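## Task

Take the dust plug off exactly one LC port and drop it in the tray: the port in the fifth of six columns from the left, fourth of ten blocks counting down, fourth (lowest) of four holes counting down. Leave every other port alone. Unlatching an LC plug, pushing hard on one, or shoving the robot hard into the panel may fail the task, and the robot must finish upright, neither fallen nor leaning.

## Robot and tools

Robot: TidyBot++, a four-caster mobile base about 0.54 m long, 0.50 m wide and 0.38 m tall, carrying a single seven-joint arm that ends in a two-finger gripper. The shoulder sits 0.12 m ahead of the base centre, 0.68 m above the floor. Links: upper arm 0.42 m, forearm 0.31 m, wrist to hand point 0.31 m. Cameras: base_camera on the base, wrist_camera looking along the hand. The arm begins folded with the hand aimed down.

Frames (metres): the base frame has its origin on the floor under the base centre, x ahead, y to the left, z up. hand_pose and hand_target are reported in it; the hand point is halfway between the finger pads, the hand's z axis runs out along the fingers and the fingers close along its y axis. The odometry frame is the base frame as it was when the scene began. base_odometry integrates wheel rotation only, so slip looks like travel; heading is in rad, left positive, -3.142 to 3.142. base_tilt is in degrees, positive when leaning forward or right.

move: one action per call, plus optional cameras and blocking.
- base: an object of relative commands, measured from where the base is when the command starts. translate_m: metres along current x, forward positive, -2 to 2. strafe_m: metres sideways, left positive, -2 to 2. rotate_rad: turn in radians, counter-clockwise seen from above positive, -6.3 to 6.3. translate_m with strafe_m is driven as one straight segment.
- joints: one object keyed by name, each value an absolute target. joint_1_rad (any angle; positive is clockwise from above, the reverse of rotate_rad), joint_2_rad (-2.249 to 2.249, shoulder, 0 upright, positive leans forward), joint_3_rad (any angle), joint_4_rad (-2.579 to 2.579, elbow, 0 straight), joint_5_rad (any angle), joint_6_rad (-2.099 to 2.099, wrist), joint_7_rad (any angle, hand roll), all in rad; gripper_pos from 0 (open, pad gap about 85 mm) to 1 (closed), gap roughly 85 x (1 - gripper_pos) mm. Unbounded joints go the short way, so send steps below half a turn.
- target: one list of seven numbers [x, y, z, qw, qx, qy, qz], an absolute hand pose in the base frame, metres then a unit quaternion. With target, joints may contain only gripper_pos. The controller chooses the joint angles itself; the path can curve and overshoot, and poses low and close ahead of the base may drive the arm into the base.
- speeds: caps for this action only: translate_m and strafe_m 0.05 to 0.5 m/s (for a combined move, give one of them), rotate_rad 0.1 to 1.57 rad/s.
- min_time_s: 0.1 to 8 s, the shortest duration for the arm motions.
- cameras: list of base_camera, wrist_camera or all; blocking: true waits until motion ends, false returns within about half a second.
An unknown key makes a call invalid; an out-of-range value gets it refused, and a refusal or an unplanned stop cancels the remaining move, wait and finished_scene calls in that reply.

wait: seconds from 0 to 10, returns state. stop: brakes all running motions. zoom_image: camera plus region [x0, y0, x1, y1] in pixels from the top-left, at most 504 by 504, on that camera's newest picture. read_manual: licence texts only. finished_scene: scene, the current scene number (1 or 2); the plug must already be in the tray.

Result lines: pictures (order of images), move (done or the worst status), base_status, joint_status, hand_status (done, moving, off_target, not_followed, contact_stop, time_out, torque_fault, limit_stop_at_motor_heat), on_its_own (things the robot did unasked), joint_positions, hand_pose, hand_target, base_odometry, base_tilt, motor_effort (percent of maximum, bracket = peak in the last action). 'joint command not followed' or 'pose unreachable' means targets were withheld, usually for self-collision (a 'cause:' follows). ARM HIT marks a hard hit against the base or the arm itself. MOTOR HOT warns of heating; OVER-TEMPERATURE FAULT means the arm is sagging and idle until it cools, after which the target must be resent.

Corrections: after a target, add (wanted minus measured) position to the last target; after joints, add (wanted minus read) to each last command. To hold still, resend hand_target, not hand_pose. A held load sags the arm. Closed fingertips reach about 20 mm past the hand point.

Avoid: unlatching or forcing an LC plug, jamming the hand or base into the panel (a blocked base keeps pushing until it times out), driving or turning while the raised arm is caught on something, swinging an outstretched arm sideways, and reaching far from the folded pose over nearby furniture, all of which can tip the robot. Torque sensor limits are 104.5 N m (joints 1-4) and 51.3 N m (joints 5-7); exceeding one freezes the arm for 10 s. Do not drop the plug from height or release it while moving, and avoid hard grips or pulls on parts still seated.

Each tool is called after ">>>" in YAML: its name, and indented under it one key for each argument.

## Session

>>> move:
  joints: {"joint_1_rad": 0.0, "joint_2_rad": -0.58, "joint_3_rad": 3.1416, "joint_4_rad": -2.4, "joint_5_rad": 0.0, "joint_6_rad": 0.25, "joint_7_rad": 1.571, "gripper_pos": 0.8}
  min_time_s: 2
  cameras: ["all"]

>>> zoom_image:
  camera: "wrist_camera"
  region: [200, 100, 450, 350]

Scene clock: 2.67 s.
move: done
base_odometry: x=+0.000 y=+0.000 heading=+0.000
base_tilt: forward=-0.5 right=+0.2
base_status: not commanded
joint_positions: joint_1_rad=+0.015 joint_2_rad=-0.572 joint_3_rad=+3.157 joint_4_rad=-2.423 joint_5_rad=-0.015 joint_6_rad=+0.165 joint_7_rad=+1.593 gripper_pos=+0.800
joint_status: all done
motor_effort: joint_1_rad=-1(2) joint_2_rad=-1(4) joint_3_rad=+1(2) joint_4_rad=+19(20) joint_5_rad=-1(2) joint_6_rad=+9(9) joint_7_rad=+0(1)
hand_pose: x=+0.5026 y=-0.0119 z=+0.9128 quat_wxyz=(+0.009, +0.747, -0.011, +0.665) (m; base frame)
hand_target: x=+0.5044 y=+0.0013 z=+0.9565 quat_wxyz=(+0.000, +0.707, +0.000, +0.707) (m; base frame)
hand_status: not commanded
pictures: base_camera, wrist_camera
Images, in order (width x height): base_camera 644x364, wrist_camera 644x476.

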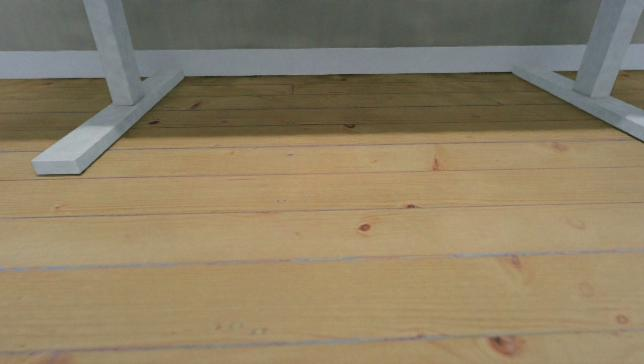

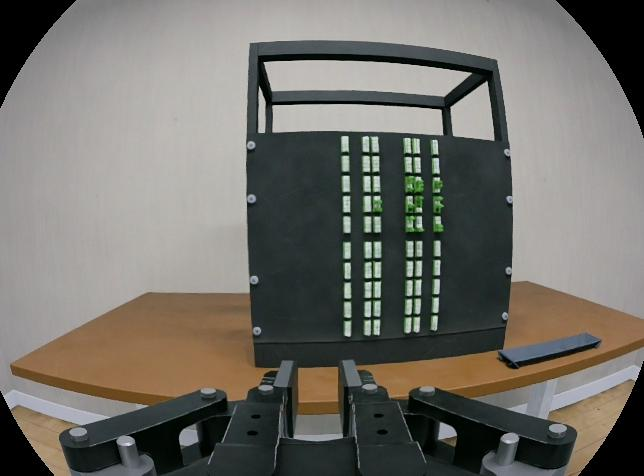

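Scaled by 2.016.

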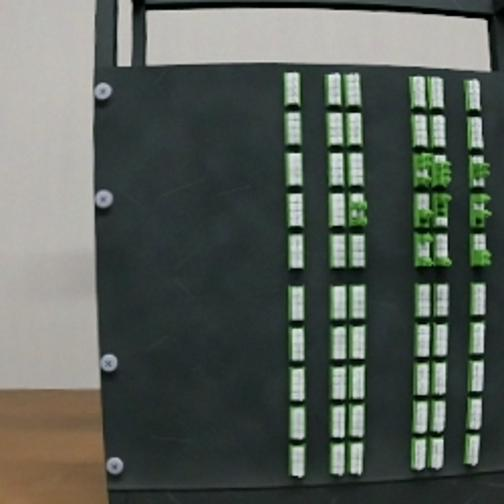

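>>> move:
  cameras: ["all"]

>>> zoom_image:
  camera: "wrist_camera"
  region: [330, 130, 450, 340]

>>> zoom_image:
  camera: "wrist_camera"
  region: [380, 160, 450, 240]

Scene clock: 18.53 s.
base_odometry: x=+0.000 y=+0.000 heading=+0.000
base_tilt: forward=-0.5 right=+0.2
base_status: not commanded
joint_positions: joint_1_rad=+0.015 joint_2_rad=-0.572 joint_3_rad=+3.157 joint_4_rad=-2.423 joint_5_rad=-0.015 joint_6_rad=+0.166 joint_7_rad=+1.593 gripper_pos=+0.800
joint_status: all done
motor_effort: joint_1_rad=-1(2) joint_2_rad=-1(4) joint_3_rad=+1(2) joint_4_rad=+19(20) joint_5_rad=-1(2) joint_6_rad=+8(9) joint_7_rad=+1(1)
hand_pose: x=+0.5026 y=-0.0119 z=+0.9131 quat_wxyz=(+0.009, +0.746, -0.011, +0.665) (m; base frame)
hand_target: x=+0.5044 y=+0.0013 z=+0.9565 quat_wxyz=(+0.000, +0.707, +0.000, +0.707) (m; base frame)
hand_status: not commanded
pictures: base_camera, wrist_camera
Images, in order (width x height): base_camera 644x364, wrist_camera 644x476.

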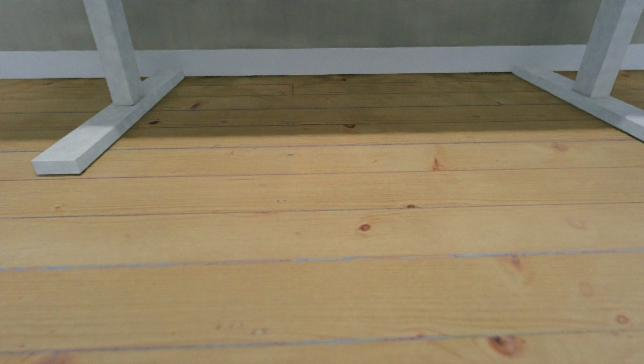

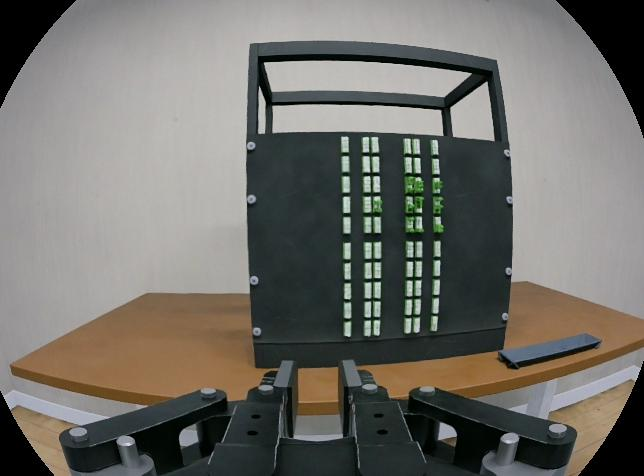

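Scaled by 2.400.

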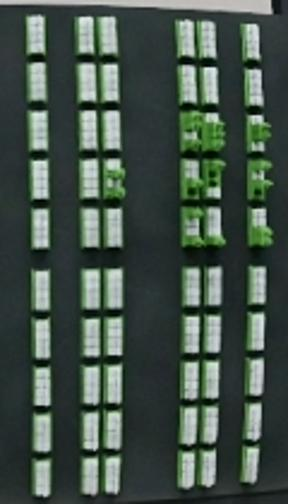

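Scaled by 6.300.

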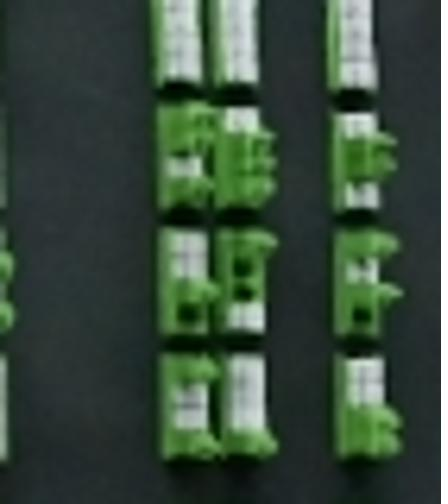

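>>> move:
  target: [0.46, 0.0, 1.03, 0.5, -0.5, 0.5, -0.5]
  min_time_s: 3
  base: {"strafe_m": -0.17}
  cameras: ["wrist_camera"]

Scene clock: 62.57 s.
move: done
base_odometry: x=+0.000 y=-0.170 heading=+0.001
base_tilt: forward=-0.5 right=+0.2
base_status: done
joint_positions: joint_1_rad=+0.114 joint_2_rad=-0.724 joint_3_rad=+3.146 joint_4_rad=-2.221 joint_5_rad=-0.748 joint_6_rad=-0.103 joint_7_rad=+0.852 gripper_pos=+0.800
joint_status: not commanded
motor_effort: joint_1_rad=-1(1) joint_2_rad=+1(3) joint_3_rad=+2(3) joint_4_rad=+19(20) joint_5_rad=-1(1) joint_6_rad=+6(9) joint_7_rad=+0(1)
hand_pose: x=+0.4645 y=-0.0185 z=+1.0202 quat_wxyz=(-0.460, +0.514, -0.486, +0.536) (m; base frame)
hand_target: x=+0.4600 y=+0.0000 z=+1.0300 quat_wxyz=(-0.500, +0.500, -0.500, +0.500) (m; base frame)
hand_status: done (0.021 m and 6.6 deg from the pose sent, 0.125 m and 90.0 deg at the start)
pictures: wrist_camera
Images, in order (width x height): wrist_camera 644x476.

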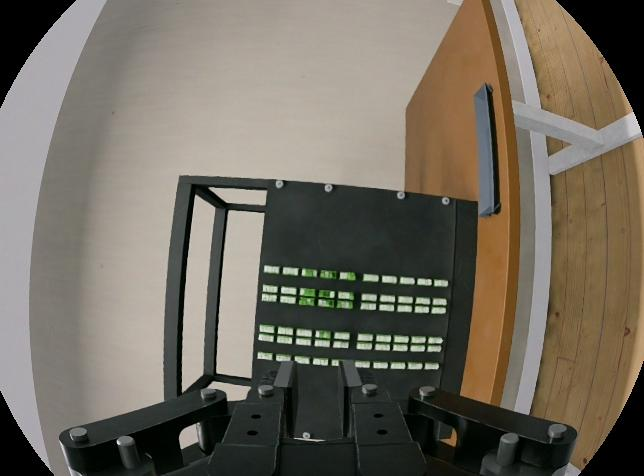

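>>> move:
  joints: {"joint_1_rad": 0.0, "joint_2_rad": -0.745, "joint_3_rad": 3.142, "joint_4_rad": -2.22, "joint_5_rad": 0.0, "joint_6_rad": -0.03, "joint_7_rad": 0.0, "gripper_pos": 0.86}
  min_time_s: 2
  cameras: ["wrist_camera"]

>>> zoom_image:
  camera: "wrist_camera"
  region: [240, 240, 400, 400]

Scene clock: 72.13 s.
move: done
base_odometry: x=+0.000 y=-0.170 heading=+0.001
base_tilt: forward=-0.5 right=+0.2
base_status: not commanded
joint_positions: joint_1_rad=+0.016 joint_2_rad=-0.730 joint_3_rad=+3.146 joint_4_rad=-2.221 joint_5_rad=-0.074 joint_6_rad=-0.103 joint_7_rad=+0.044 gripper_pos=+0.860
joint_status: all done
motor_effort: joint_1_rad=-1(2) joint_2_rad=+2(3) joint_3_rad=+1(3) joint_4_rad=+19(21) joint_5_rad=+0(2) joint_6_rad=+8(10) joint_7_rad=+0(1)
hand_pose: x=+0.4630 y=-0.0040 z=+1.0134 quat_wxyz=(-0.499, +0.494, -0.517, +0.489) (m; base frame)
hand_target: x=+0.4573 y=+0.0011 z=+1.0417 quat_wxyz=(-0.516, +0.483, -0.483, +0.516) (m; base frame)
hand_status: not commanded
pictures: wrist_camera
Images, in order (width x height): wrist_camera 644x476.

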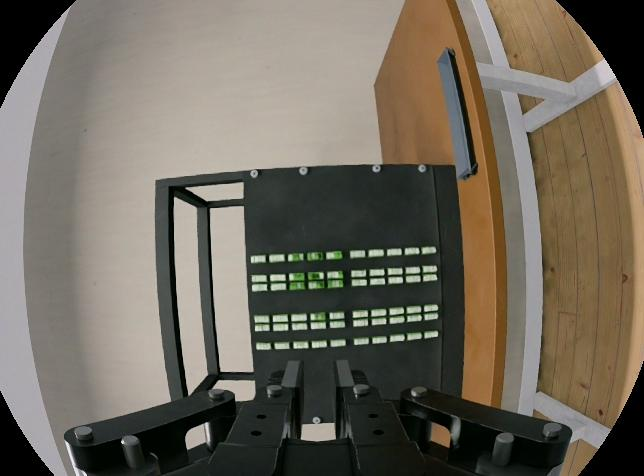

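Scaled by 3.150.

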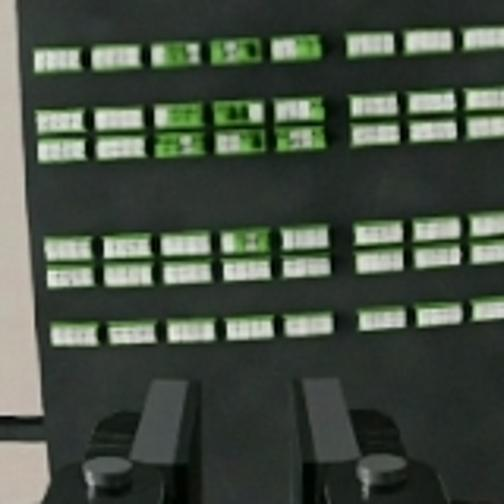

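>>> move:
  base: {"translate_m": 0.27, "strafe_m": -0.055}
  joints: {"joint_7_rad": 0.08, "gripper_pos": 0.88}
  cameras: ["wrist_camera"]

>>> zoom_image:
  camera: "wrist_camera"
  region: [222, 200, 422, 400]

Scene clock: 84.73 s.
move: done
base_odometry: x=+0.270 y=-0.225 heading=+0.000
base_tilt: forward=-0.5 right=+0.2
base_status: done
joint_positions: joint_1_rad=+0.016 joint_2_rad=-0.737 joint_3_rad=+3.146 joint_4_rad=-2.221 joint_5_rad=-0.073 joint_6_rad=-0.103 joint_7_rad=+0.086 gripper_pos=+0.880
joint_status: all done
motor_effort: joint_1_rad=-1(1) joint_2_rad=+2(5) joint_3_rad=+1(2) joint_4_rad=+19(20) joint_5_rad=+0(1) joint_6_rad=+8(9) joint_7_rad=+1(1)
hand_pose: x=+0.4605 y=-0.0039 z=+1.0160 quat_wxyz=(-0.491, +0.503, -0.504, +0.501) (m; base frame)
hand_target: x=+0.4573 y=+0.0011 z=+1.0417 quat_wxyz=(-0.495, +0.502, -0.464, +0.536) (m; base frame)
hand_status: not commanded
pictures: wrist_camera
Images, in order (width x height): wrist_camera 644x476.

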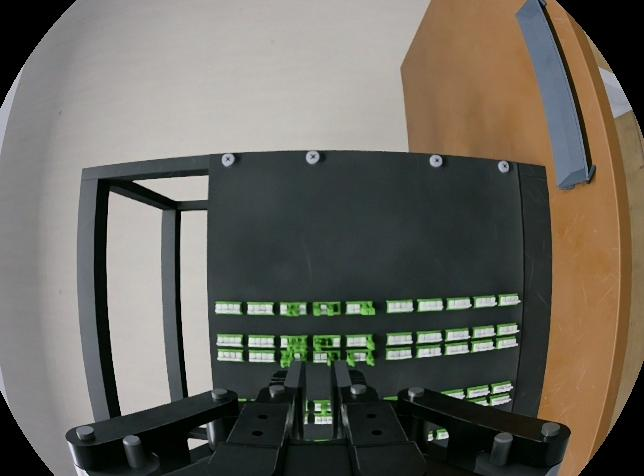

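Scaled by 2.520.

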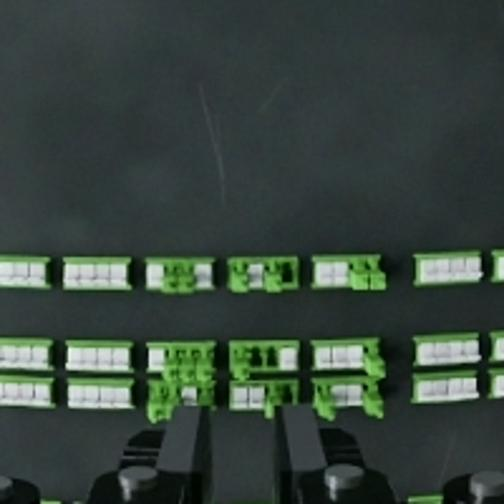

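>>> move:
  base: {"translate_m": 0.13, "strafe_m": 0.027}
  joints: {"joint_4_rad": -2.30, "joint_6_rad": 0.05, "gripper_pos": 0.88}
  min_time_s: 1.5
  cameras: ["wrist_camera"]

>>> zoom_image:
  camera: "wrist_camera"
  region: [222, 220, 422, 420]

Scene clock: 94.07 s.
move: done
base_odometry: x=+0.400 y=-0.198 heading=+0.000
base_tilt: forward=-0.5 right=+0.2
base_status: done
joint_positions: joint_1_rad=+0.016 joint_2_rad=-0.739 joint_3_rad=+3.146 joint_4_rad=-2.264 joint_5_rad=-0.073 joint_6_rad=-0.034 joint_7_rad=+0.086 gripper_pos=+0.880
joint_status: all done
motor_effort: joint_1_rad=-1(1) joint_2_rad=+2(5) joint_3_rad=+1(2) joint_4_rad=+19(20) joint_5_rad=+0(1) joint_6_rad=+8(9) joint_7_rad=+0(1)
hand_pose: x=+0.4609 y=-0.0055 z=+1.0109 quat_wxyz=(-0.496, +0.495, -0.499, +0.510) (m; base frame)
hand_target: x=+0.4587 y=+0.0012 z=+1.0166 quat_wxyz=(-0.495, +0.502, -0.464, +0.536) (m; base frame)
hand_status: not commanded
pictures: wrist_camera
Images, in order (width x height): wrist_camera 644x476.

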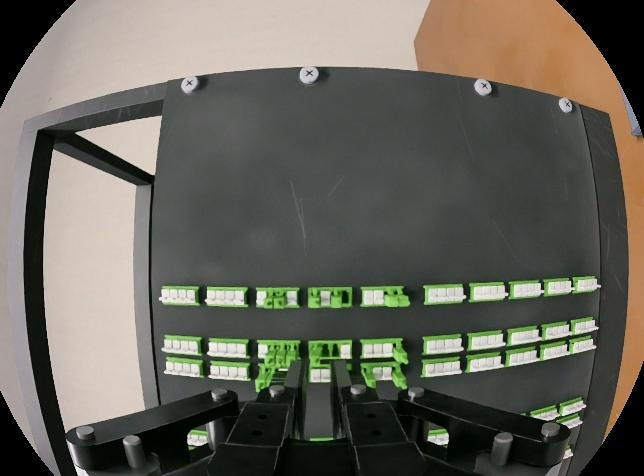

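Scaled by 2.520.

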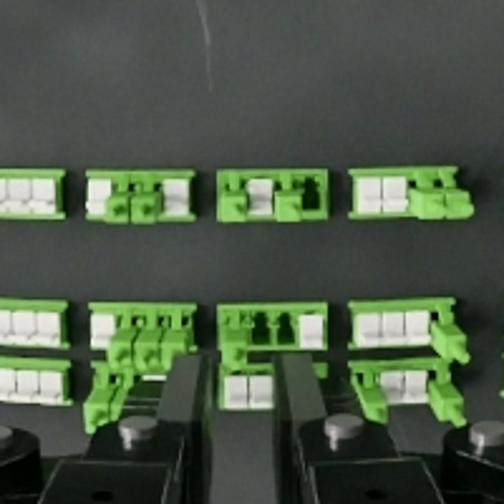

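>>> move:
  base: {"translate_m": 0.02, "strafe_m": 0.005}
  joints: {"joint_4_rad": -2.36, "joint_6_rad": 0.095}
  min_time_s: 1
  cameras: ["wrist_camera"]

>>> zoom_image:
  camera: "wrist_camera"
  region: [222, 250, 422, 450]

Scene clock: 102.60 s.
move: done
base_odometry: x=+0.421 y=-0.193 heading=+0.000
base_tilt: forward=-0.5 right=+0.2
base_status: done
joint_positions: joint_1_rad=+0.016 joint_2_rad=-0.740 joint_3_rad=+3.146 joint_4_rad=-2.324 joint_5_rad=-0.073 joint_6_rad=+0.011 joint_7_rad=+0.086 gripper_pos=+0.880
joint_status: all done
motor_effort: joint_1_rad=-1(1) joint_2_rad=+2(5) joint_3_rad=+1(2) joint_4_rad=+20(20) joint_5_rad=+0(1) joint_6_rad=+8(9) joint_7_rad=+1(1)
hand_pose: x=+0.4610 y=-0.0064 z=+0.9875 quat_wxyz=(-0.492, +0.498, -0.503, +0.507) (m; base frame)
hand_target: x=+0.4587 y=+0.0012 z=+0.9930 quat_wxyz=(-0.492, +0.506, -0.467, +0.533) (m; base frame)
hand_status: not commanded
pictures: wrist_camera
Images, in order (width x height): wrist_camera 644x476.

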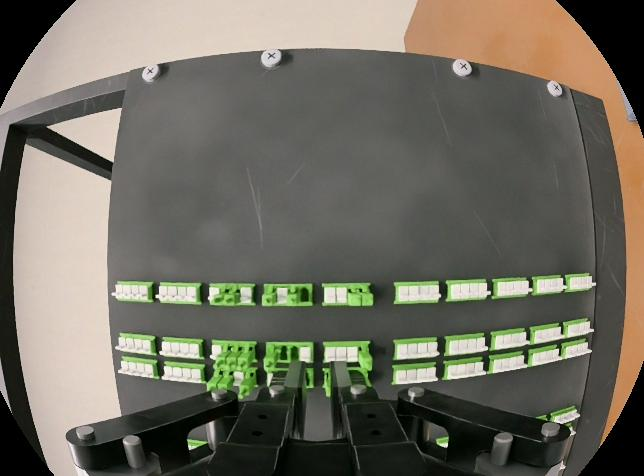

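Scaled by 2.520.

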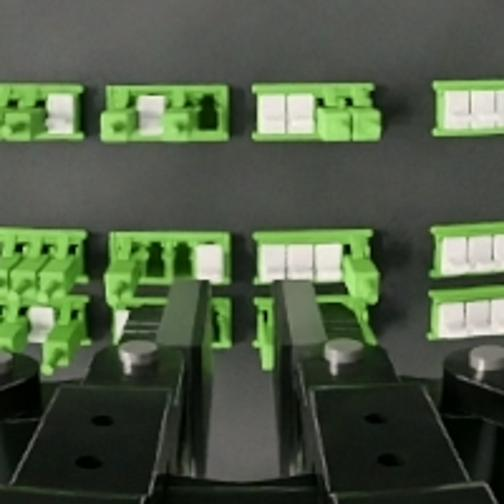

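>>> move:
  base: {"translate_m": 0.02, "strafe_m": 0.002}
  joints: {"joint_4_rad": -2.288, "joint_6_rad": 0.07}
  min_time_s: 1
  cameras: ["wrist_camera"]

>>> zoom_image:
  camera: "wrist_camera"
  region: [242, 270, 402, 430]

Scene clock: 110.07 s.
move: done
base_odometry: x=+0.441 y=-0.191 heading=+0.000
base_tilt: forward=-0.5 right=+0.2
base_status: done
joint_positions: joint_1_rad=+0.016 joint_2_rad=-0.740 joint_3_rad=+3.146 joint_4_rad=-2.314 joint_5_rad=-0.073 joint_6_rad=+0.011 joint_7_rad=+0.086 gripper_pos=+0.880
joint_status: all done
motor_effort: joint_1_rad=-1(1) joint_2_rad=+2(4) joint_3_rad=+1(2) joint_4_rad=+19(20) joint_5_rad=+0(1) joint_6_rad=+8(9) joint_7_rad=+1(1)
hand_pose: x=+0.4610 y=-0.0064 z=+0.9937 quat_wxyz=(-0.494, +0.495, -0.501, +0.509) (m; base frame)
hand_target: x=+0.4578 y=+0.0012 z=+1.0302 quat_wxyz=(-0.502, +0.493, -0.456, +0.544) (m; base frame)
hand_status: not commanded
pictures: wrist_camera
Images, in order (width x height): wrist_camera 644x476.

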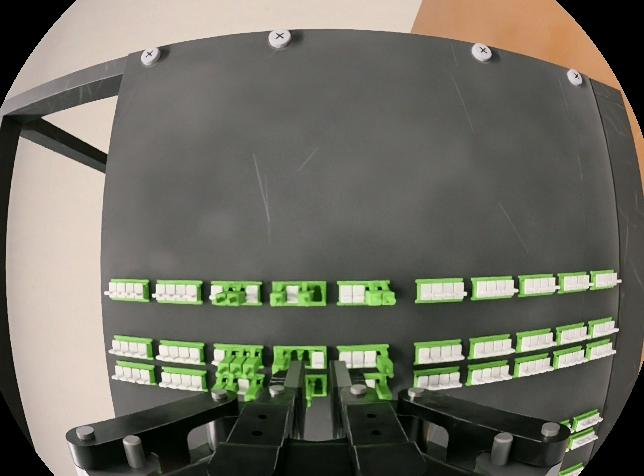

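Scaled by 3.150.

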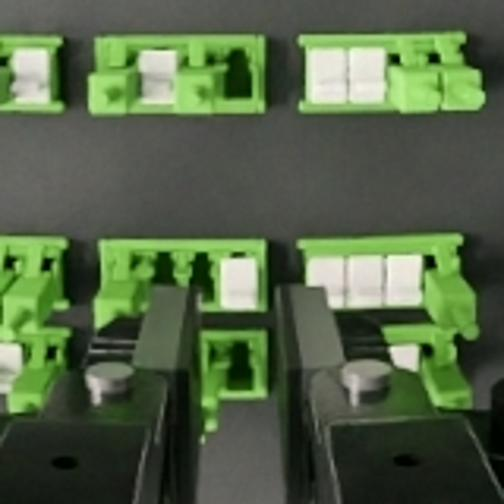

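>>> zoom_image:
  camera: "wrist_camera"
  region: [262, 330, 342, 410]

>>> zoom_image:
  camera: "wrist_camera"
  region: [200, 270, 280, 350]

Scaled by 6.300.

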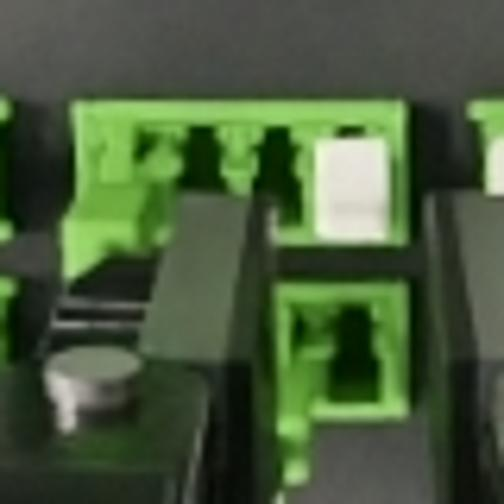

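Scaled by 6.300.

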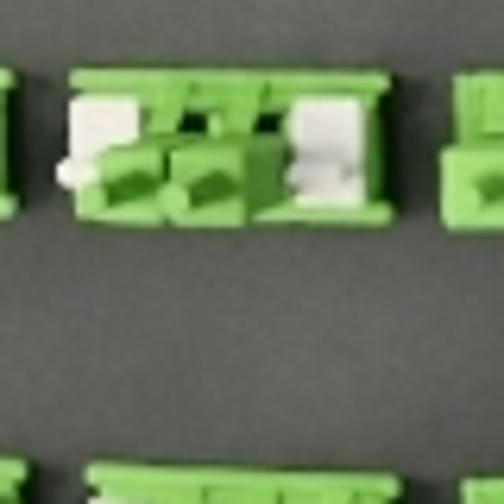

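>>> move:
  base: {"translate_m": -0.19}

>>> move:
  joints: {"joint_2_rad": -0.31, "joint_4_rad": -2.44, "joint_5_rad": 0.075, "joint_6_rad": 0.9, "joint_7_rad": -0.03, "joint_1_rad": 0.0}
  min_time_s: 2
  cameras: ["wrist_camera"]

Scene clock: 203.23 s.
move: done
base_odometry: x=+0.251 y=-0.191 heading=+0.000
base_tilt: forward=-0.5 right=+0.2
base_status: done
joint_positions: joint_1_rad=+0.016 joint_2_rad=-0.749 joint_3_rad=+3.146 joint_4_rad=-2.314 joint_5_rad=-0.073 joint_6_rad=+0.011 joint_7_rad=+0.086 gripper_pos=+0.880
joint_status: not commanded
motor_effort: joint_1_rad=-1(1) joint_2_rad=+3(5) joint_3_rad=+1(2) joint_4_rad=+19(20) joint_5_rad=+0(1) joint_6_rad=+8(9) joint_7_rad=+1(1)
hand_pose: x=+0.4582 y=-0.0063 z=+0.9968 quat_wxyz=(-0.497, +0.493, -0.498, +0.511) (m; base frame)
hand_target: x=+0.4578 y=+0.0012 z=+1.0302 quat_wxyz=(-0.502, +0.493, -0.456, +0.544) (m; base frame)
hand_status: not commanded
pictures: none

Scene clock: 205.90 s.
move: done
base_odometry: x=+0.251 y=-0.191 heading=+0.000
base_tilt: forward=-0.5 right=+0.2
base_status: not commanded
joint_positions: joint_1_rad=+0.016 joint_2_rad=-0.320 joint_3_rad=+3.146 joint_4_rad=-2.405 joint_5_rad=+0.001 joint_6_rad=+0.816 joint_7_rad=+0.013 gripper_pos=+0.880
joint_status: all done
motor_effort: joint_1_rad=-1(2) joint_2_rad=-8(8) joint_3_rad=+1(2) joint_4_rad=+18(20) joint_5_rad=-1(2) joint_6_rad=+8(9) joint_7_rad=+1(2)
hand_pose: x=+0.5575 y=-0.0076 z=+1.0190 quat_wxyz=(-0.560, +0.418, -0.421, +0.579) (m; base frame)
hand_target: x=+0.5501 y=+0.0194 z=+1.0192 quat_wxyz=(-0.584, +0.428, -0.388, +0.570) (m; base frame)
hand_status: not commanded
pictures: wrist_camera
Images, in order (width x height): wrist_camera 644x476.

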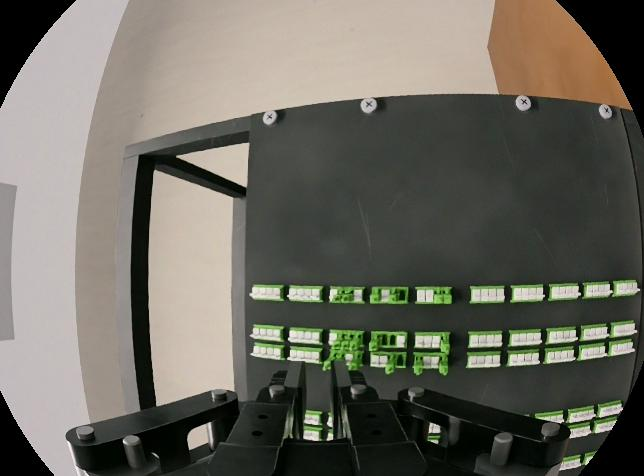

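>>> move:
  base: {"translate_m": 0.08, "strafe_m": -0.0025}
  joints: {"joint_4_rad": -2.49}
  min_time_s: 1
  cameras: ["wrist_camera"]

>>> zoom_image:
  camera: "wrist_camera"
  region: [262, 300, 402, 440]

Scene clock: 213.80 s.
move: done
base_odometry: x=+0.331 y=-0.194 heading=+0.000
base_tilt: forward=-0.5 right=+0.2
base_status: done
joint_positions: joint_1_rad=+0.016 joint_2_rad=-0.312 joint_3_rad=+3.146 joint_4_rad=-2.457 joint_5_rad=+0.003 joint_6_rad=+0.820 joint_7_rad=+0.013 gripper_pos=+0.880
joint_status: all done
motor_effort: joint_1_rad=-1(1) joint_2_rad=-7(9) joint_3_rad=+1(2) joint_4_rad=+17(18) joint_5_rad=-1(1) joint_6_rad=+8(9) joint_7_rad=+1(1)
hand_pose: x=+0.5558 y=-0.0070 z=+0.9874 quat_wxyz=(-0.549, +0.434, -0.436, +0.567) (m; base frame)
hand_target: x=+0.5463 y=+0.0194 z=+0.9913 quat_wxyz=(-0.574, +0.442, -0.402, +0.559) (m; base frame)
hand_status: not commanded
pictures: wrist_camera
Images, in order (width x height): wrist_camera 644x476.

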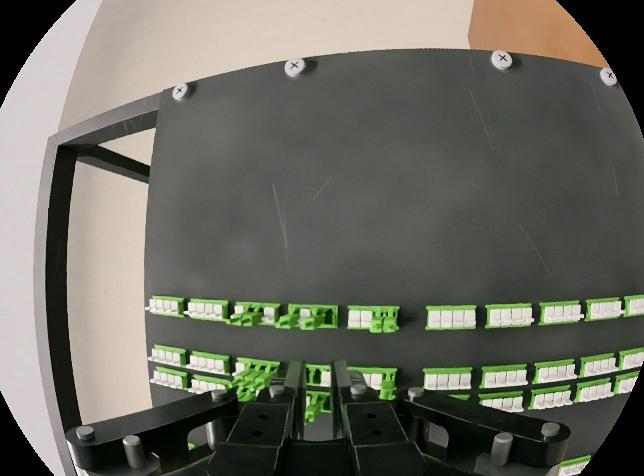

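Scaled by 3.600.

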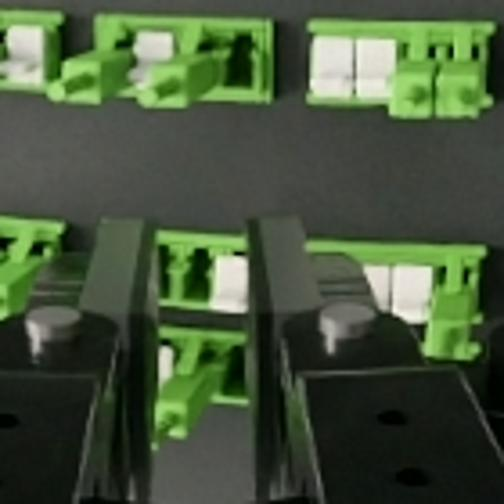

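>>> move:
  base: {"translate_m": 0.012, "strafe_m": 0.006}
  speeds: {"translate_m": 0.1}
  cameras: ["wrist_camera"]

>>> zoom_image:
  camera: "wrist_camera"
  region: [262, 300, 402, 440]

Scene clock: 228.90 s.
move: done
base_odometry: x=+0.343 y=-0.188 heading=+0.000
base_tilt: forward=-0.5 right=+0.2
base_status: done
joint_positions: joint_1_rad=+0.015 joint_2_rad=-0.309 joint_3_rad=+3.146 joint_4_rad=-2.458 joint_5_rad=+0.004 joint_6_rad=+0.821 joint_7_rad=+0.013 gripper_pos=+0.880
joint_status: not commanded
motor_effort: joint_1_rad=-1(1) joint_2_rad=-7(9) joint_3_rad=+1(2) joint_4_rad=+16(18) joint_5_rad=+0(1) joint_6_rad=+8(9) joint_7_rad=+1(1)
hand_pose: x=+0.5566 y=-0.0063 z=+0.9855 quat_wxyz=(-0.548, +0.436, -0.436, +0.565) (m; base frame)
hand_target: x=+0.5463 y=+0.0194 z=+0.9913 quat_wxyz=(-0.574, +0.442, -0.402, +0.559) (m; base frame)
hand_status: not commanded
pictures: wrist_camera
Images, in order (width x height): wrist_camera 644x476.

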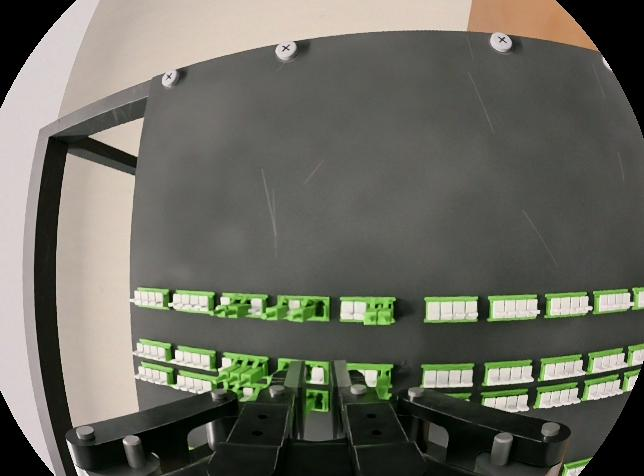

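Scaled by 3.600.

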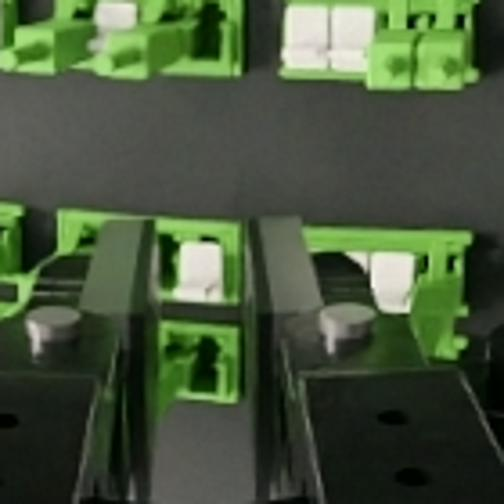

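>>> zoom_image:
  camera: "wrist_camera"
  region: [252, 345, 332, 425]

Scaled by 6.300.

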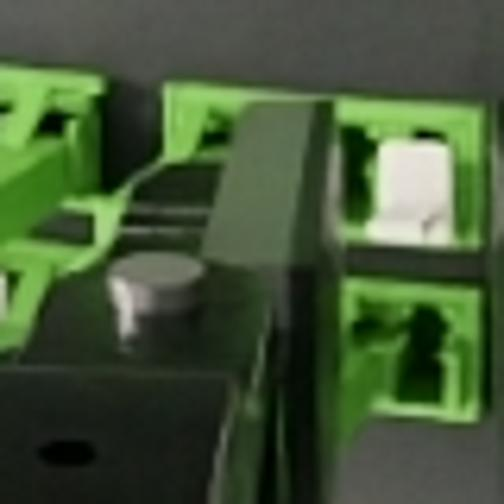

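>>> zoom_image:
  camera: "wrist_camera"
  region: [130, 280, 210, 360]

>>> zoom_image:
  camera: "wrist_camera"
  region: [540, 280, 620, 360]

Scaled by 6.300.

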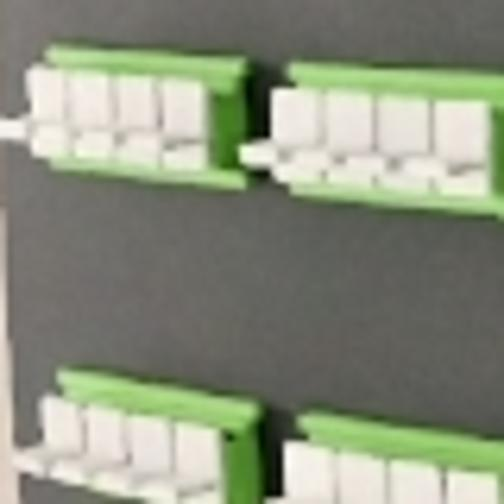

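Scaled by 6.300.

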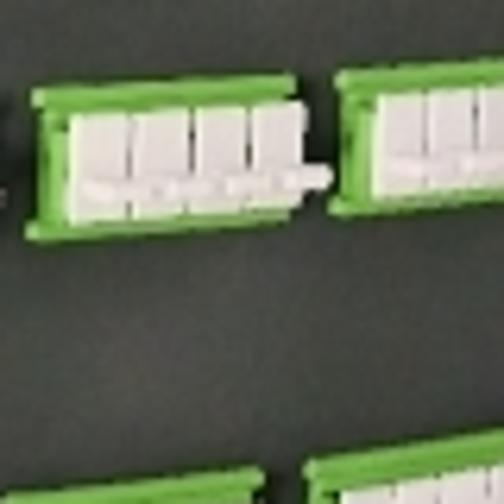

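>>> move:
  base: {"translate_m": -0.14}

>>> move:
  joints: {"joint_4_rad": -2.158, "joint_6_rad": 0.35, "joint_7_rad": -0.345, "gripper_pos": 0.895}
  min_time_s: 1.5
  cameras: ["wrist_camera"]

Scene clock: 293.33 s.
move: done
base_odometry: x=+0.203 y=-0.188 heading=+0.000
base_tilt: forward=-0.5 right=+0.2
base_status: done
joint_positions: joint_1_rad=+0.014 joint_2_rad=-0.313 joint_3_rad=+3.146 joint_4_rad=-2.460 joint_5_rad=+0.005 joint_6_rad=+0.822 joint_7_rad=+0.013 gripper_pos=+0.880
joint_status: not commanded
motor_effort: joint_1_rad=-1(1) joint_2_rad=-7(10) joint_3_rad=+1(2) joint_4_rad=+17(18) joint_5_rad=+0(1) joint_6_rad=+8(9) joint_7_rad=+0(1)
hand_pose: x=+0.5550 y=-0.0060 z=+0.9866 quat_wxyz=(-0.549, +0.435, -0.435, +0.566) (m; base frame)
hand_target: x=+0.5463 y=+0.0194 z=+0.9913 quat_wxyz=(-0.574, +0.442, -0.402, +0.559) (m; base frame)
hand_status: not commanded
pictures: none

Scene clock: 295.47 s.
move: done
base_odometry: x=+0.203 y=-0.188 heading=+0.000
base_tilt: forward=-0.5 right=+0.2
base_status: not commanded
joint_positions: joint_1_rad=+0.014 joint_2_rad=-0.313 joint_3_rad=+3.146 joint_4_rad=-2.185 joint_5_rad=+0.005 joint_6_rad=+0.417 joint_7_rad=-0.301 gripper_pos=+0.895
joint_status: all done
motor_effort: joint_1_rad=-1(1) joint_2_rad=-9(10) joint_3_rad=+1(2) joint_4_rad=+19(19) joint_5_rad=+0(1) joint_6_rad=+8(10) joint_7_rad=+0(1)
hand_pose: x=+0.5989 y=-0.0073 z=+1.0250 quat_wxyz=(-0.597, +0.391, -0.538, +0.449) (m; base frame)
hand_target: x=+0.6034 y=+0.0091 z=+1.0188 quat_wxyz=(-0.589, +0.419, -0.537, +0.435) (m; base frame)
hand_status: not commanded
pictures: wrist_camera
Images, in order (width x height): wrist_camera 644x476.

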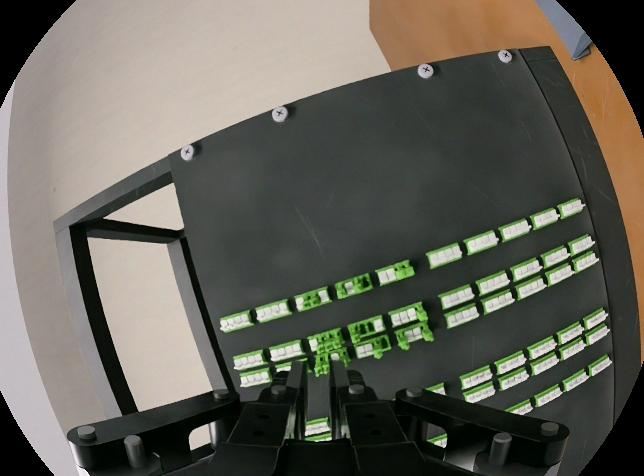

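>>> move:
  base: {"translate_m": 0.075}
  joints: {"joint_6_rad": 0.25}
  min_time_s: 1
  cameras: ["wrist_camera"]

>>> zoom_image:
  camera: "wrist_camera"
  region: [252, 290, 392, 430]

Scene clock: 301.63 s.
move: done
base_odometry: x=+0.278 y=-0.188 heading=+0.000
base_tilt: forward=-0.5 right=+0.2
base_status: done
joint_positions: joint_1_rad=+0.014 joint_2_rad=-0.309 joint_3_rad=+3.146 joint_4_rad=-2.184 joint_5_rad=+0.005 joint_6_rad=+0.317 joint_7_rad=-0.302 gripper_pos=+0.895
joint_status: all done
motor_effort: joint_1_rad=-1(1) joint_2_rad=-8(11) joint_3_rad=+1(2) joint_4_rad=+18(19) joint_5_rad=+0(1) joint_6_rad=+8(10) joint_7_rad=+1(1)
hand_pose: x=+0.6023 y=-0.0075 z=+0.9921 quat_wxyz=(-0.568, +0.413, -0.569, +0.427) (m; base frame)
hand_target: x=+0.6041 y=+0.0069 z=+0.9878 quat_wxyz=(-0.559, +0.438, -0.567, +0.416) (m; base frame)
hand_status: not commanded
pictures: wrist_camera
Images, in order (width x height): wrist_camera 644x476.

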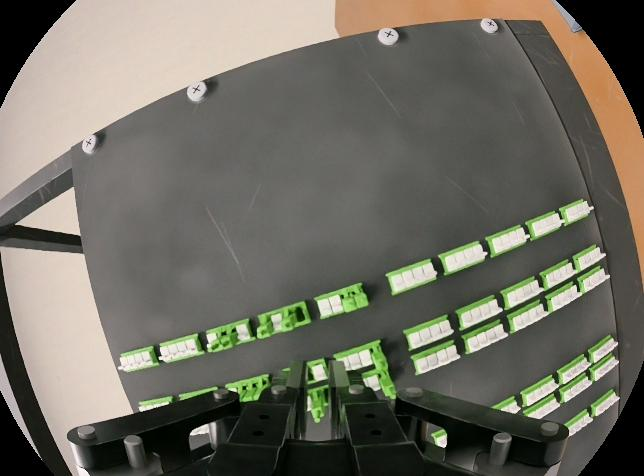

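Scaled by 3.600.

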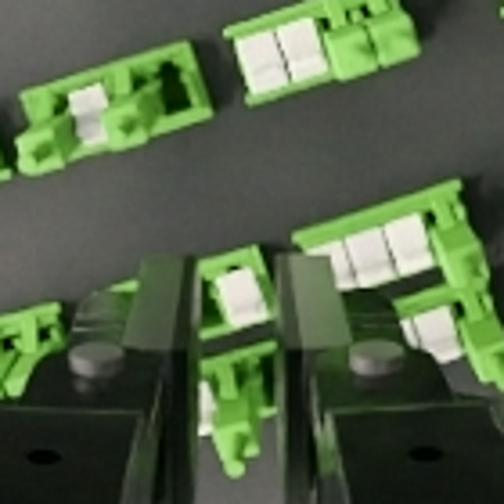

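>>> move:
  base: {"translate_m": 0.014, "strafe_m": 0.0018}
  speeds: {"translate_m": 0.1}
  cameras: ["wrist_camera"]

>>> zoom_image:
  camera: "wrist_camera"
  region: [272, 330, 372, 430]

>>> zoom_image:
  camera: "wrist_camera"
  region: [252, 270, 392, 410]

Scene clock: 317.63 s.
move: done
base_odometry: x=+0.292 y=-0.186 heading=+0.000
base_tilt: forward=-0.5 right=+0.2
base_status: done
joint_positions: joint_1_rad=+0.014 joint_2_rad=-0.306 joint_3_rad=+3.146 joint_4_rad=-2.183 joint_5_rad=+0.005 joint_6_rad=+0.314 joint_7_rad=-0.302 gripper_pos=+0.895
joint_status: not commanded
motor_effort: joint_1_rad=-1(1) joint_2_rad=-10(12) joint_3_rad=+1(1) joint_4_rad=+19(20) joint_5_rad=+0(1) joint_6_rad=+9(9) joint_7_rad=+1(1)
hand_pose: x=+0.6031 y=-0.0074 z=+0.9908 quat_wxyz=(-0.568, +0.414, -0.570, +0.427) (m; base frame)
hand_target: x=+0.6041 y=+0.0069 z=+0.9878 quat_wxyz=(-0.559, +0.438, -0.567, +0.416) (m; base frame)
hand_status: not commanded
pictures: wrist_camera
Images, in order (width x height): wrist_camera 644x476.

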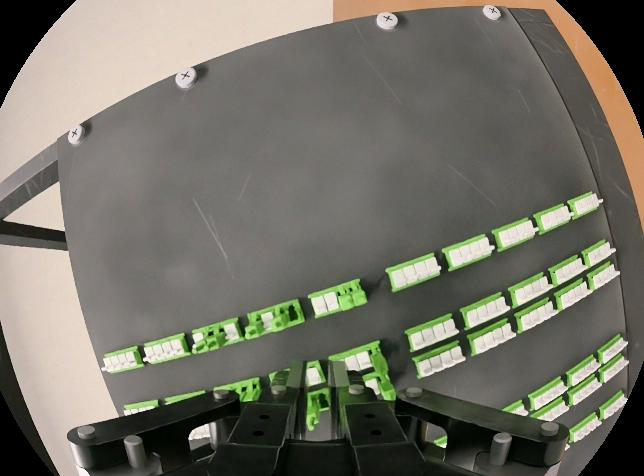

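Scaled by 5.040.

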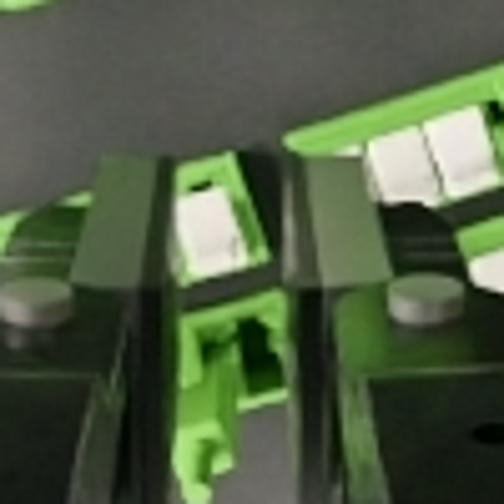

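Scaled by 3.600.

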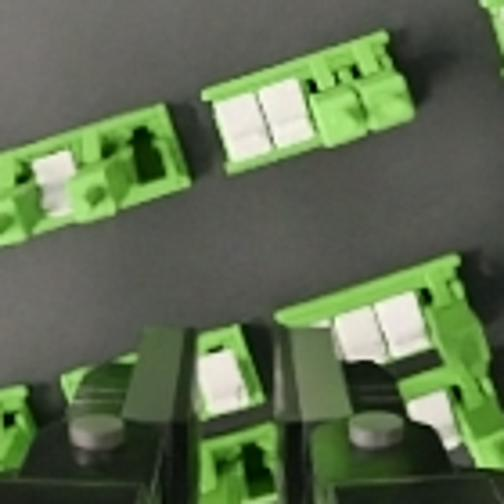

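>>> move:
  base: {"translate_m": 0.006, "strafe_m": -0.001}
  joints: {"joint_4_rad": -2.147}
  speeds: {"translate_m": 0.1}
  cameras: ["wrist_camera"]

>>> zoom_image:
  camera: "wrist_camera"
  region: [272, 330, 372, 430]

>>> zoom_image:
  camera: "wrist_camera"
  region: [252, 270, 392, 410]

Scene clock: 327.50 s.
move: done
base_odometry: x=+0.298 y=-0.187 heading=+0.000
base_tilt: forward=-0.5 right=+0.2
base_status: done
joint_positions: joint_1_rad=+0.014 joint_2_rad=-0.307 joint_3_rad=+3.146 joint_4_rad=-2.174 joint_5_rad=+0.005 joint_6_rad=+0.313 joint_7_rad=-0.302 gripper_pos=+0.895
joint_status: all done
motor_effort: joint_1_rad=-1(2) joint_2_rad=-9(11) joint_3_rad=+1(2) joint_4_rad=+19(20) joint_5_rad=+0(1) joint_6_rad=+9(9) joint_7_rad=+1(1)
hand_pose: x=+0.6039 y=-0.0074 z=+0.9963 quat_wxyz=(-0.570, +0.412, -0.567, +0.428) (m; base frame)
hand_target: x=+0.6051 y=+0.0069 z=+0.9945 quat_wxyz=(-0.562, +0.436, -0.564, +0.419) (m; base frame)
hand_status: not commanded
pictures: wrist_camera
Images, in order (width x height): wrist_camera 644x476.

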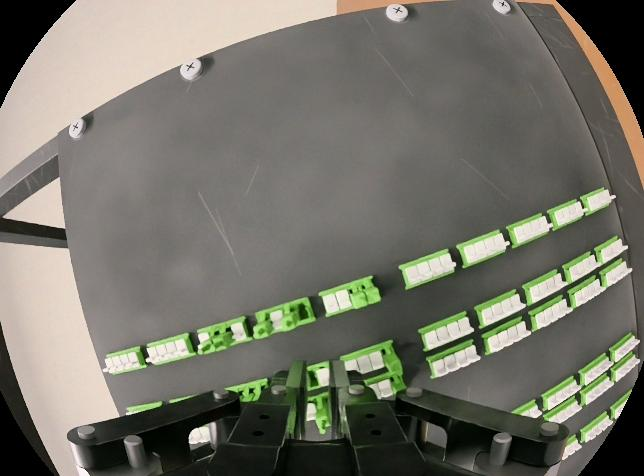

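Scaled by 5.040.

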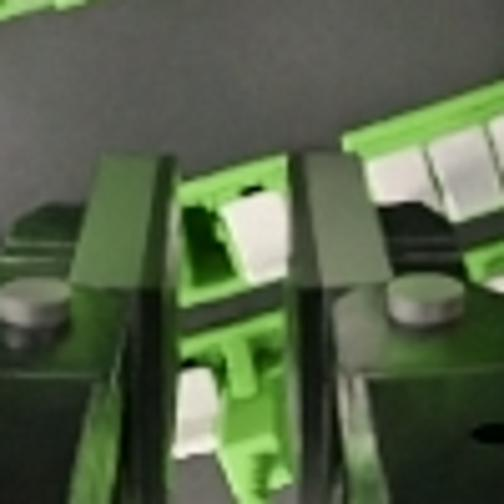

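Scaled by 3.600.

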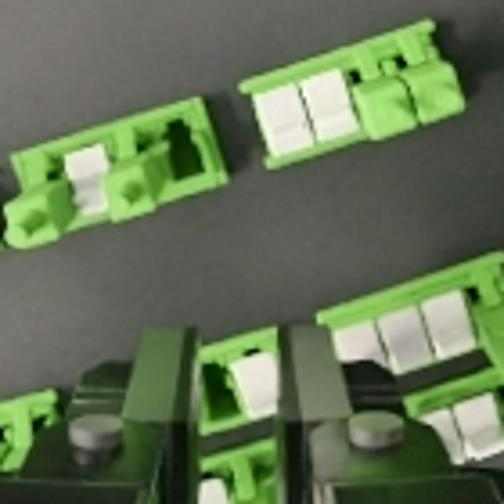

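>>> move:
  base: {"strafe_m": -0.0015}
  joints: {"joint_4_rad": -2.221}
  cameras: []

>>> move:
  joints: {"joint_4_rad": -2.19}
  base: {"translate_m": 0.004}
  speeds: {"translate_m": 0.05}
  cameras: ["wrist_camera"]

>>> zoom_image:
  camera: "wrist_camera"
  region: [272, 330, 372, 430]

>>> zoom_image:
  camera: "wrist_camera"
  region: [252, 270, 392, 410]

Scene clock: 337.20 s.
move: done
base_odometry: x=+0.298 y=-0.188 heading=+0.000
base_tilt: forward=-0.5 right=+0.2
base_status: done
joint_positions: joint_1_rad=+0.014 joint_2_rad=-0.307 joint_3_rad=+3.146 joint_4_rad=-2.197 joint_5_rad=+0.005 joint_6_rad=+0.311 joint_7_rad=-0.302 gripper_pos=+0.895
joint_status: all done
motor_effort: joint_1_rad=-1(2) joint_2_rad=-8(10) joint_3_rad=+1(2) joint_4_rad=+19(20) joint_5_rad=+0(1) joint_6_rad=+8(9) joint_7_rad=+1(1)
hand_pose: x=+0.6017 y=-0.0072 z=+0.9814 quat_wxyz=(-0.563, +0.417, -0.575, +0.423) (m; base frame)
hand_target: x=+0.5969 y=+0.0069 z=+0.9494 quat_wxyz=(-0.541, +0.451, -0.585, +0.402) (m; base frame)
hand_status: not commanded
pictures: none
No camera images: "cameras" was empty.

Scene clock: 337.83 s.
move: done
base_odometry: x=+0.302 y=-0.188 heading=+0.001
base_tilt: forward=-0.5 right=+0.2
base_status: done
joint_positions: joint_1_rad=+0.014 joint_2_rad=-0.307 joint_3_rad=+3.146 joint_4_rad=-2.195 joint_5_rad=+0.005 joint_6_rad=+0.311 joint_7_rad=-0.302 gripper_pos=+0.895
joint_status: all done
motor_effort: joint_1_rad=-1(1) joint_2_rad=-8(13) joint_3_rad=+1(2) joint_4_rad=+19(20) joint_5_rad=-1(1) joint_6_rad=+8(9) joint_7_rad=+0(1)
hand_pose: x=+0.6018 y=-0.0072 z=+0.9830 quat_wxyz=(-0.564, +0.417, -0.574, +0.423) (m; base frame)
hand_target: x=+0.6008 y=+0.0069 z=+0.9682 quat_wxyz=(-0.550, +0.445, -0.576, +0.409) (m; base frame)
hand_status: not commanded
pictures: wrist_camera
Images, in order (width x height): wrist_camera 644x476.

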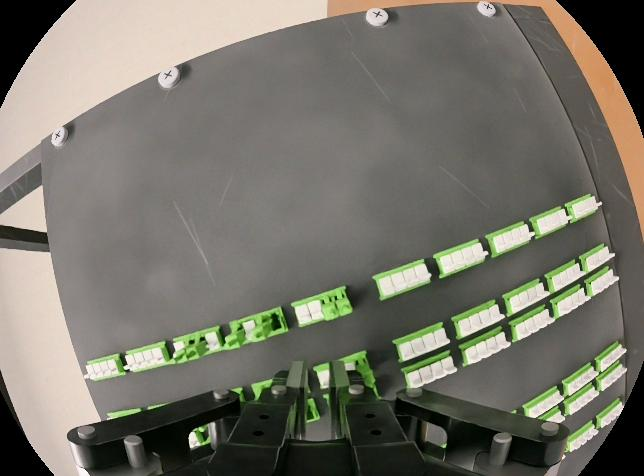

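Scaled by 5.040.

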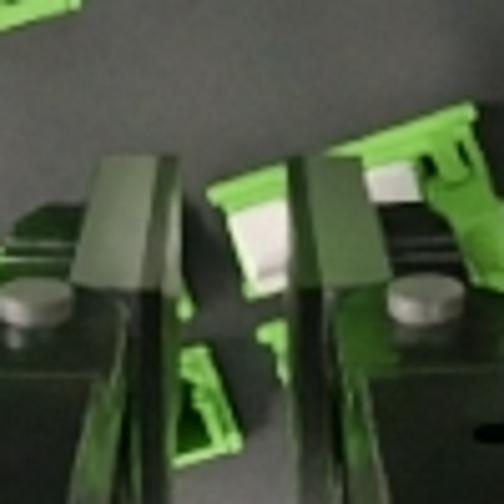

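Scaled by 3.600.

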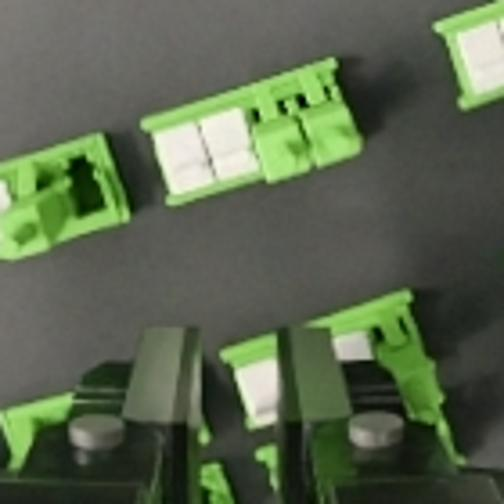

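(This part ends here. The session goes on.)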